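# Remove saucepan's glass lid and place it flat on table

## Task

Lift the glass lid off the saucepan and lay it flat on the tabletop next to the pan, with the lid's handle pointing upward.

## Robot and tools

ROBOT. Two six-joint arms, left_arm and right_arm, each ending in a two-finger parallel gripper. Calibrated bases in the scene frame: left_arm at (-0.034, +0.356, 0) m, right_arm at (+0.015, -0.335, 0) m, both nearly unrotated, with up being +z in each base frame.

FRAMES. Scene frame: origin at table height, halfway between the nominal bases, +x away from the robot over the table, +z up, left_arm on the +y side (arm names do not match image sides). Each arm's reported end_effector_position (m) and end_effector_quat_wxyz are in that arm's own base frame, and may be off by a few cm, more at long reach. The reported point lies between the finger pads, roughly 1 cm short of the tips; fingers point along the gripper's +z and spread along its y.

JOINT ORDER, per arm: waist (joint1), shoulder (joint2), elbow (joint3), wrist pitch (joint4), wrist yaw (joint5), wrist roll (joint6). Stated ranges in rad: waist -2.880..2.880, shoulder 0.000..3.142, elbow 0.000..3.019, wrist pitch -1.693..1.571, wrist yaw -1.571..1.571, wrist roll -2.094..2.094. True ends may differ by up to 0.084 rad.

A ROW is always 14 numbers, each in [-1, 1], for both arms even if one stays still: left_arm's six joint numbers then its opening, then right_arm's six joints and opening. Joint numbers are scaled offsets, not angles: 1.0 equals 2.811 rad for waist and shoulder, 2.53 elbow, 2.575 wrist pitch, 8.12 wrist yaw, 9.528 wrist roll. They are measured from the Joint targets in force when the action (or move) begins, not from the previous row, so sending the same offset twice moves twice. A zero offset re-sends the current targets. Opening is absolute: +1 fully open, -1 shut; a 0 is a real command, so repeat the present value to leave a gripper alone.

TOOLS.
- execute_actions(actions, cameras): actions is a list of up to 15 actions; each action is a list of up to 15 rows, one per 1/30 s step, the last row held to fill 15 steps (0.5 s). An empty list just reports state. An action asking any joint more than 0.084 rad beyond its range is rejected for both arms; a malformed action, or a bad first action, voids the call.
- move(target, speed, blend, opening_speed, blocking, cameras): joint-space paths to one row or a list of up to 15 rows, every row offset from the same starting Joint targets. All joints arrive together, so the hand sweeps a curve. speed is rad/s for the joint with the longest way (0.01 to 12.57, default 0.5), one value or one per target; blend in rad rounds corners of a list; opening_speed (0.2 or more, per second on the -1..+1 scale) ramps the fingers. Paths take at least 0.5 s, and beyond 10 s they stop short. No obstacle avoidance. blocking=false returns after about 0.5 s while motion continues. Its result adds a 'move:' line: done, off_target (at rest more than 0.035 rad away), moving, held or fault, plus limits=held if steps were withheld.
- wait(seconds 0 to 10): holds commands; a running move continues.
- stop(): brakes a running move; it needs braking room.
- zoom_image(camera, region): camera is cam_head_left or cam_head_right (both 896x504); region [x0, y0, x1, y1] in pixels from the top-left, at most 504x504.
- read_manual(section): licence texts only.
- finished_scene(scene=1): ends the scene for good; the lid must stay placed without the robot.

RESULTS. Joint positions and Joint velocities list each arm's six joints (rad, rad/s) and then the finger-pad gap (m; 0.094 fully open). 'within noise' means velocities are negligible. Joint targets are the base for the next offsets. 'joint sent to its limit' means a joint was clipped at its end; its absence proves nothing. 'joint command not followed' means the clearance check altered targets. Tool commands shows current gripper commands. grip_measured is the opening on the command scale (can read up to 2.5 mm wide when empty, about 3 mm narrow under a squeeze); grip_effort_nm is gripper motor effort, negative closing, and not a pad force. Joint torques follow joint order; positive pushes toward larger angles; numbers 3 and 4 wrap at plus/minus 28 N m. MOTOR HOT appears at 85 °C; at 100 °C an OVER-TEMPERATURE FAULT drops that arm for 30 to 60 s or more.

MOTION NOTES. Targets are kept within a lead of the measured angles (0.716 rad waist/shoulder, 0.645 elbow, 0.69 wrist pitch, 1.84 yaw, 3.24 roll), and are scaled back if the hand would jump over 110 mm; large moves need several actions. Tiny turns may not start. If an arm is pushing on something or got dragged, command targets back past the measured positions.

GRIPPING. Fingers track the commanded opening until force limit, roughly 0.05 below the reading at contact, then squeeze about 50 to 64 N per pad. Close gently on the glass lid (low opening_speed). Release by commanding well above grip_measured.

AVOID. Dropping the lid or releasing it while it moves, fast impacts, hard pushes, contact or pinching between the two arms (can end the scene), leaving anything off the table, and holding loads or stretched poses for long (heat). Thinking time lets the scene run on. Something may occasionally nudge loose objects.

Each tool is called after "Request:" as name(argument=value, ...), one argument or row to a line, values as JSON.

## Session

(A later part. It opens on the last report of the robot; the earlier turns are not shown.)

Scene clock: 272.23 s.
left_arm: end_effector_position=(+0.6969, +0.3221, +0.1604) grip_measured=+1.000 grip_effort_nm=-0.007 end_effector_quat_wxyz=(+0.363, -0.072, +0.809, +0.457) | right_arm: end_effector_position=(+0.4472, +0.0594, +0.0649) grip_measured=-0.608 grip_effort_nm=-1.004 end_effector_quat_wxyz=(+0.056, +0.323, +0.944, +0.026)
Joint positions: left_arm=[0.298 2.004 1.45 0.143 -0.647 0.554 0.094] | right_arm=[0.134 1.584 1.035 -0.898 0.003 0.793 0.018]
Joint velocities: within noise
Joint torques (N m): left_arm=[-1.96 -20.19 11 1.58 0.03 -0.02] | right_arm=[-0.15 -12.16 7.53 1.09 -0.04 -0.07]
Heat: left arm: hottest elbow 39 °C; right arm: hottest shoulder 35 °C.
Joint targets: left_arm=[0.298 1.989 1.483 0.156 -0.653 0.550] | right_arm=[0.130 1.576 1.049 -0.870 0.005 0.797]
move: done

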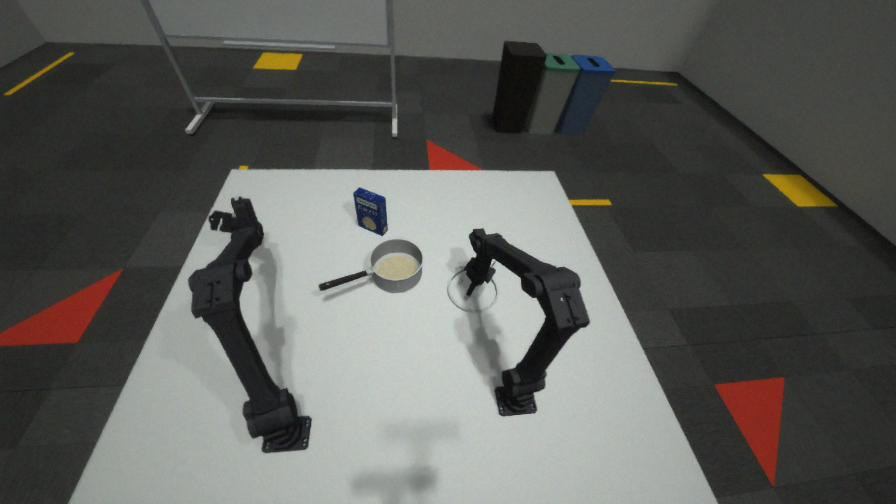

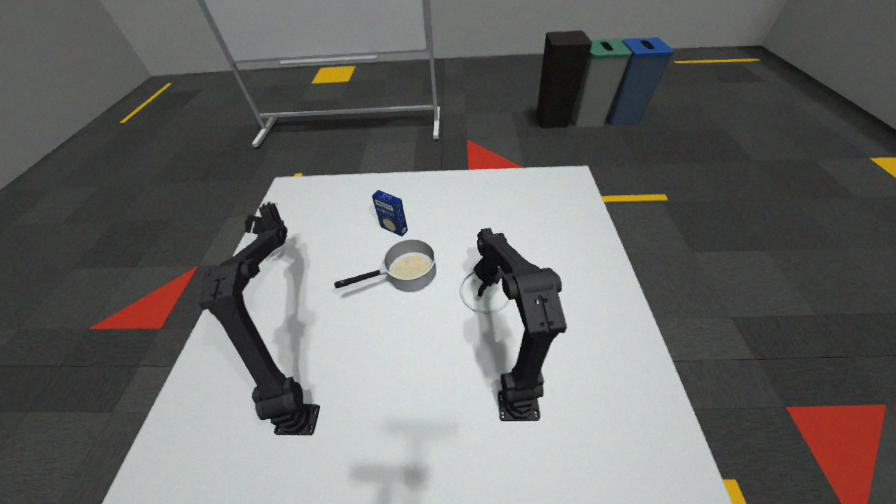

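Request:
move(
  target=[0,0,0,0,0,0,1,0,0.0036,-0.0032,-0.0062,0,0,-0.9],
  speed=0.05,
)

Request:
zoom_image(
  camera="cam_head_left",
  region=[440, 250, 510, 320],
)

Request:
zoom_image(
  camera="cam_head_right",
  region=[450, 250, 520, 320],
)

Scene clock: 283.40 s.
left_arm: end_effector_position=(+0.6969, +0.3221, +0.1604) grip_measured=+1.000 grip_effort_nm=-0.012 end_effector_quat_wxyz=(+0.363, -0.072, +0.809, +0.457) | right_arm: end_effector_position=(+0.4457, +0.0592, +0.0631) grip_measured=-0.608 grip_effort_nm=-1.004 end_effector_quat_wxyz=(+0.054, +0.323, +0.945, +0.025)
Joint positions: left_arm=[0.298 2.004 1.45 0.143 -0.647 0.554 0.094] | right_arm=[0.134 1.586 1.032 -0.898 0.003 0.793 0.018]
Joint velocities: within noise
Joint torques (N m): left_arm=[-1.9 -20.19 11 1.59 0.03 -0.01] | right_arm=[0.09 -11.63 7.01 0.44 -0.05 -0.01]
Heat: left arm: hottest elbow 39 °C; right arm: hottest shoulder 34 °C.
Joint targets: left_arm=[0.298 1.989 1.483 0.156 -0.653 0.550] | right_arm=[0.130 1.586 1.041 -0.886 0.005 0.797]
move: done

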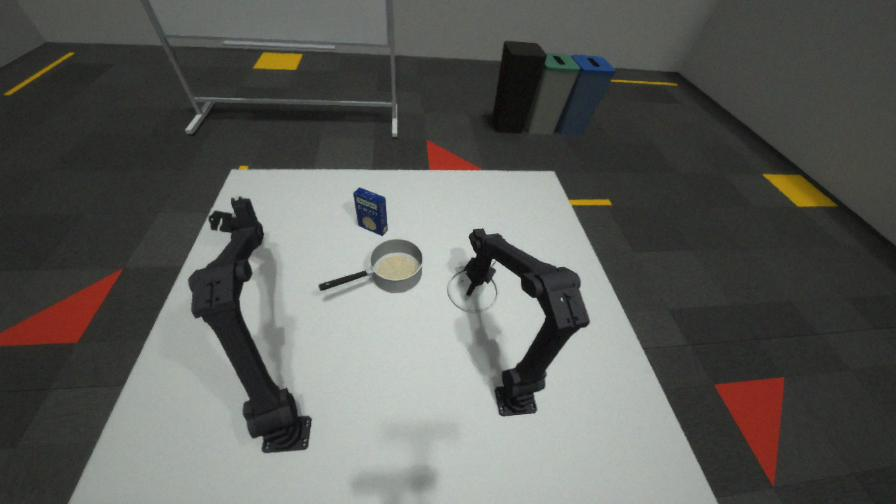

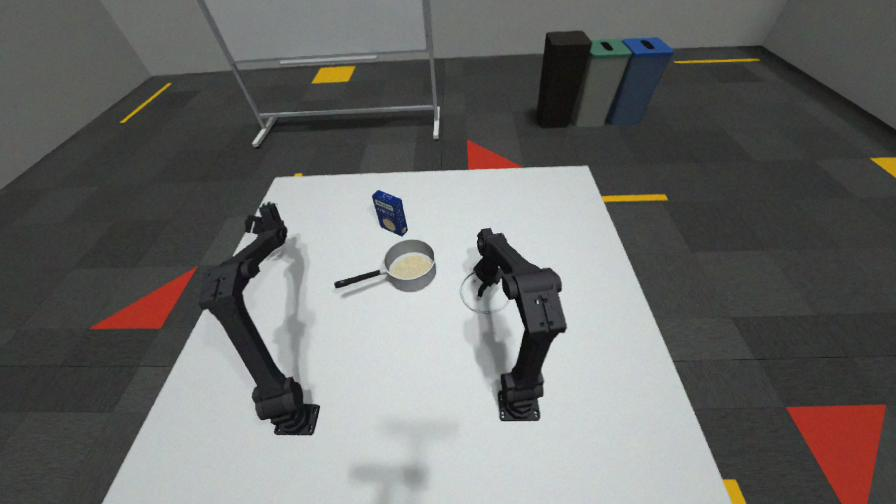

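Scaled by 7.200 from the camera's 896x504 image, which has a finer 1280x720 frame.

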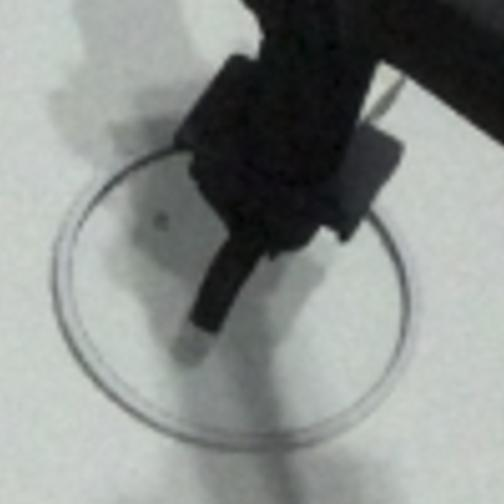

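Scaled by 7.200 from the camera's 896x504 image, which has a finer 1280x720 frame.

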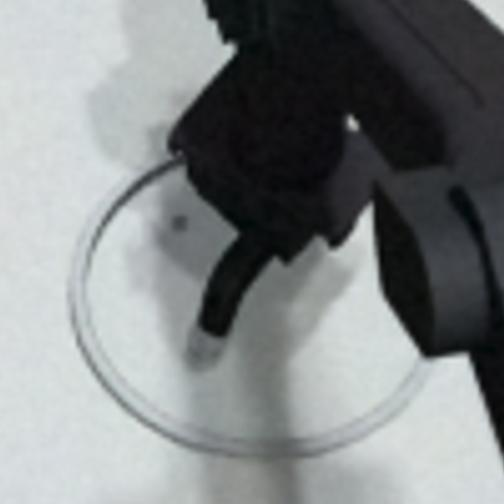

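Request:
move(
  target=[0,0,0,0,0,0,1,0,0.0043,-0.0016,-0.006,0,0,-0.9],
  speed=0.05,
)

Request:
zoom_image(
  camera="cam_head_left",
  region=[440, 250, 510, 320],
)

Scene clock: 293.53 s.
left_arm: end_effector_position=(+0.6969, +0.3221, +0.1604) grip_measured=+1.000 grip_effort_nm=-0.007 end_effector_quat_wxyz=(+0.363, -0.072, +0.809, +0.457) | right_arm: end_effector_position=(+0.4445, +0.0588, +0.0609) grip_measured=-0.607 grip_effort_nm=-1.009 end_effector_quat_wxyz=(+0.050, +0.323, +0.945, +0.022)
Joint positions: left_arm=[0.298 2.004 1.45 0.143 -0.647 0.554 0.094] | right_arm=[0.134 1.592 1.034 -0.904 0.004 0.793 0.018]
Joint velocities: within noise
Joint torques (N m): left_arm=[-1.9 -20.13 11 1.58 0.03 -0.01] | right_arm=[-0.26 -11.05 6.83 0.03 -0.03 0.01]
Heat: left arm: hottest elbow 39 °C; right arm: hottest shoulder 34 °C.
Joint targets: left_arm=[0.298 1.989 1.483 0.156 -0.653 0.550] | right_arm=[0.130 1.598 1.037 -0.902 0.005 0.797]
move: done

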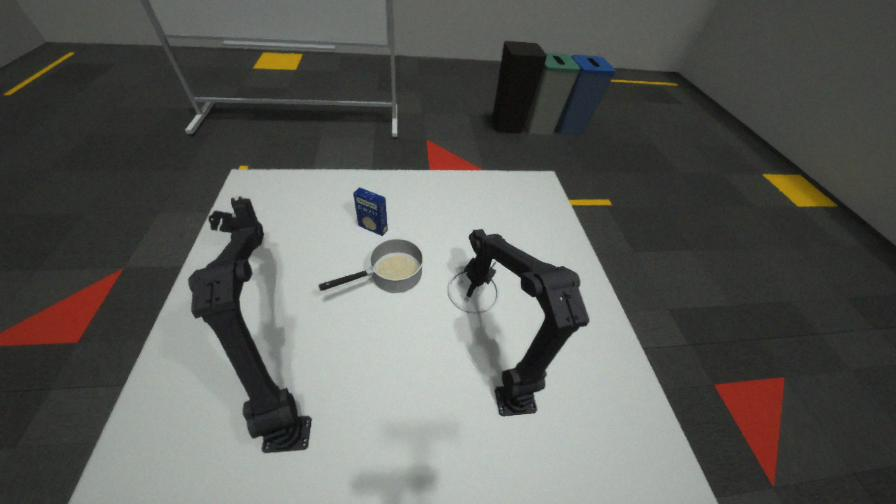

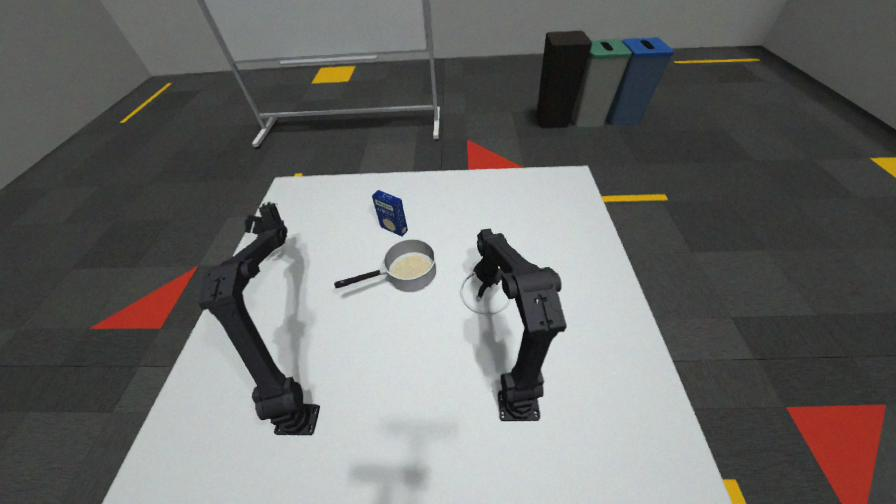

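Scaled by 7.200 from the camera's 896x504 image, which has a finer 1280x720 frame.

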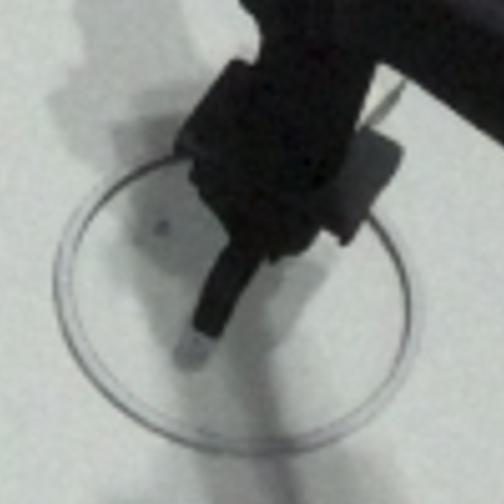

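Request:
move(
  target=[0,0,0,0,0,0,1,0,0.0043,-0.002,-0.005,0,0,-0.9],
  speed=0.05,
)

Request:
zoom_image(
  camera="cam_head_left",
  region=[440, 250, 510, 320],
)

Scene clock: 298.73 s.
left_arm: end_effector_position=(+0.6969, +0.3221, +0.1604) grip_measured=+1.000 grip_effort_nm=-0.007 end_effector_quat_wxyz=(+0.363, -0.072, +0.809, +0.457) | right_arm: end_effector_position=(+0.4425, +0.0585, +0.0594) grip_measured=-0.608 grip_effort_nm=-1.009 end_effector_quat_wxyz=(+0.045, +0.323, +0.945, +0.020)
Joint positions: left_arm=[0.298 2.004 1.45 0.143 -0.647 0.554 0.094] | right_arm=[0.134 1.595 1.034 -0.911 0.004 0.793 0.018]
Joint velocities: within noise
Joint torques (N m): left_arm=[-1.79 -20.13 11 1.61 0.03 0] | right_arm=[-0.56 -10.05 6.37 -0.24 -0.07 -0.01]
Heat: left arm: hottest elbow 39 °C; right arm: hottest shoulder 33 °C.
Joint targets: left_arm=[0.298 1.989 1.483 0.156 -0.653 0.550] | right_arm=[0.130 1.610 1.031 -0.914 0.005 0.797]
move: done

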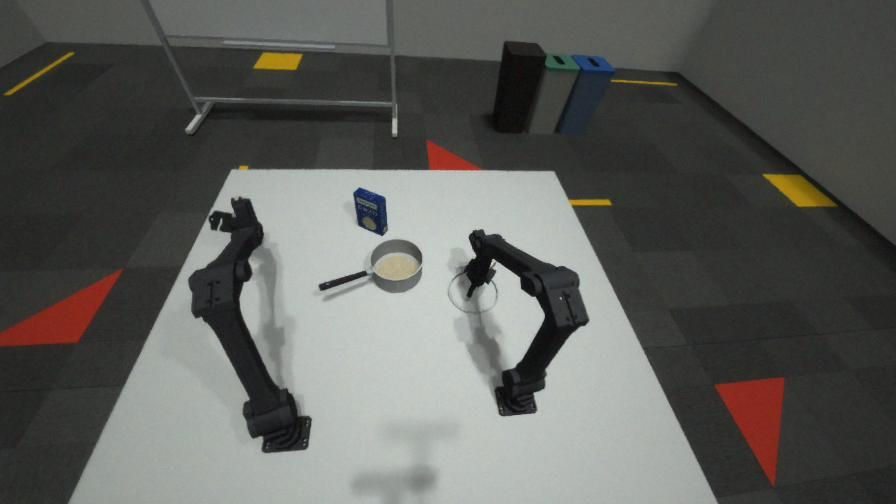

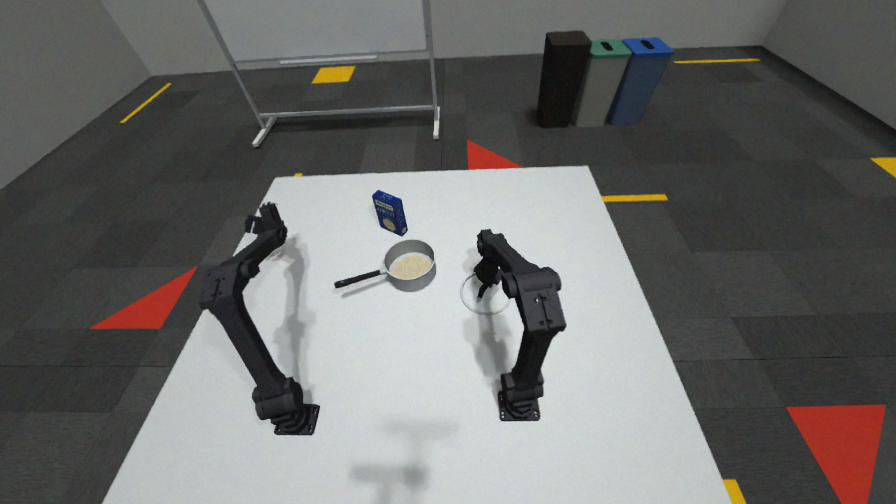

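Scaled by 7.200 from the camera's 896x504 image, which has a finer 1280x720 frame.

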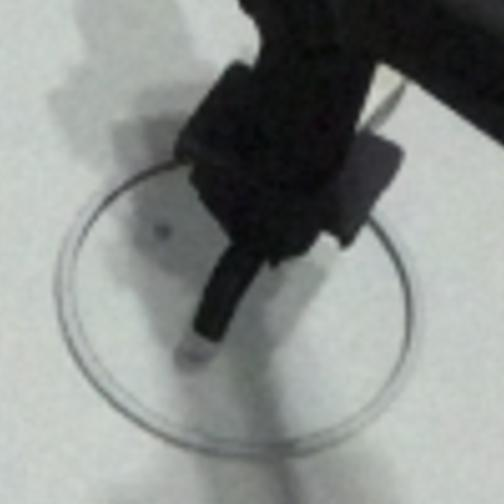

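Request:
move(
  target=[
    [0,0,0,0,0,0,1,0,-0.001,0,-0.004,0,0,-0.9],
    [0,0,0,0,0,0,1,0,-0.001,0,-0.004,0,0,0.2],
  ],
  speed=0.05,
  opening_speed=0.4,
)

Request:
zoom_image(
  camera="cam_head_left",
  region=[440, 250, 510, 320],
)

Scene clock: 310.20 s.
left_arm: end_effector_position=(+0.6969, +0.3221, +0.1604) grip_measured=+1.000 grip_effort_nm=-0.007 end_effector_quat_wxyz=(+0.363, -0.072, +0.809, +0.457) | right_arm: end_effector_position=(+0.4389, +0.0585, +0.0569) grip_measured=+0.198 grip_effort_nm=0.115 end_effector_quat_wxyz=(+0.038, +0.323, +0.945, +0.018)
Joint positions: left_arm=[0.298 2.004 1.45 0.143 -0.647 0.554 0.094] | right_arm=[0.134 1.598 1.031 -0.919 0.001 0.793 0.056]
Joint velocities: within noise
Joint torques (N m): left_arm=[-1.9 -20.13 10.97 1.63 0.03 -0.01] | right_arm=[0.15 -10.4 6.38 -0.34 -0.07 0]
Heat: left arm: hottest elbow 39 °C; right arm: hottest shoulder 32 °C.
Joint targets: left_arm=[0.298 1.989 1.483 0.156 -0.653 0.550] | right_arm=[0.130 1.607 1.031 -0.925 0.005 0.797]
move: done

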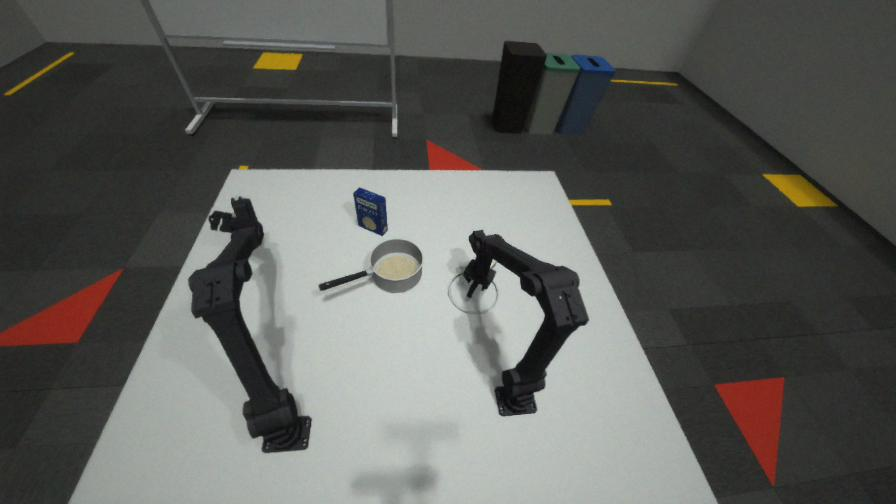

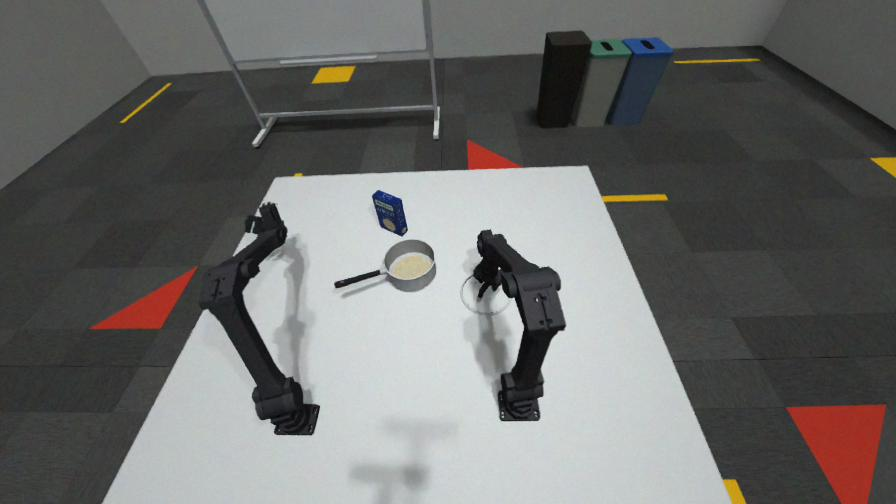

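Scaled by 7.200 from the camera's 896x504 image, which has a finer 1280x720 frame.

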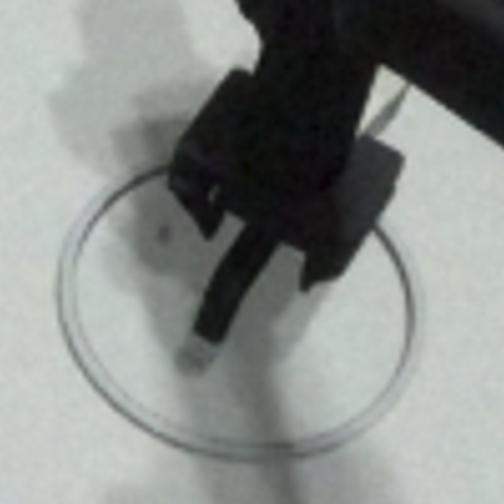

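Request:
move(
  target=[0,0,0,0,0,0,1,0,-0.068,0.1111,-0.1417,0,0,0.5],
  speed=0.2,
  opening_speed=0.5,
)

Request:
zoom_image(
  camera="cam_head_left",
  region=[430, 230, 530, 330],
)

Scene clock: 319.33 s.
left_arm: end_effector_position=(+0.6969, +0.3221, +0.1604) grip_measured=+1.000 grip_effort_nm=-0.007 end_effector_quat_wxyz=(+0.363, -0.072, +0.809, +0.457) | right_arm: end_effector_position=(+0.4368, +0.0583, +0.2061) grip_measured=+0.498 grip_effort_nm=0.110 end_effector_quat_wxyz=(+0.052, +0.323, +0.945, +0.025)
Joint positions: left_arm=[0.298 2.004 1.45 0.143 -0.647 0.554 0.094] | right_arm=[0.134 1.429 1.259 -1.284 0.001 0.793 0.07]
Joint velocities: within noise
Joint torques (N m): left_arm=[-1.85 -20.07 11 1.61 0.02 -0.02] | right_arm=[-0.67 -11.69 11.78 -0.21 -0.05 -0.03]
Heat: left arm: hottest elbow 39 °C; right arm: hottest shoulder 32 °C.
Joint targets: left_arm=[0.298 1.989 1.483 0.156 -0.653 0.550] | right_arm=[0.130 1.416 1.313 -1.290 0.005 0.797]
move: off_target (right_arm); right_arm: the elbow is farthest, 0.053 rad from its target

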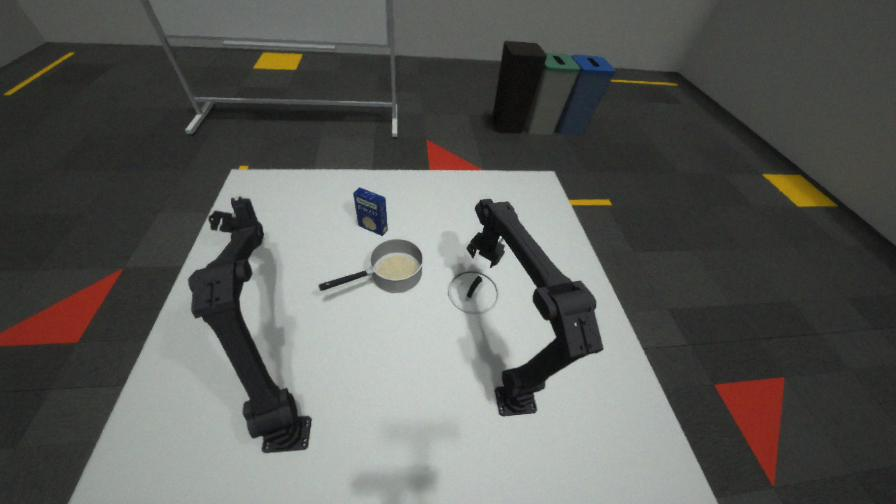

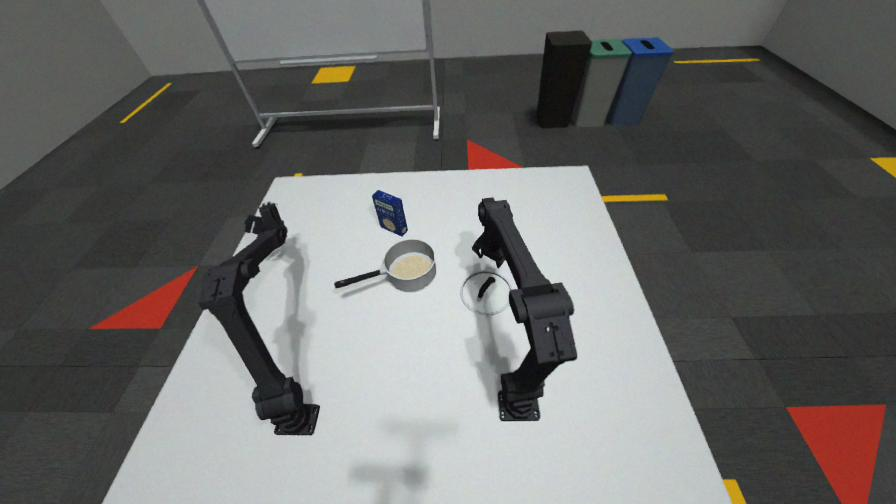

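Scaled by 5.040 from the camera's 896x504 image, which has a finer 1280x720 frame.

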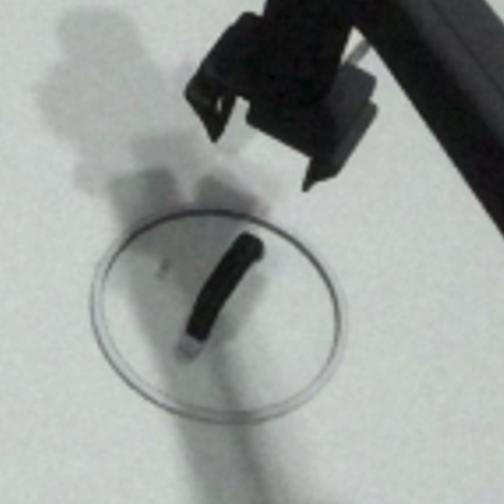

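Request:
finished_scene(
)

The scene is finished: the task was done.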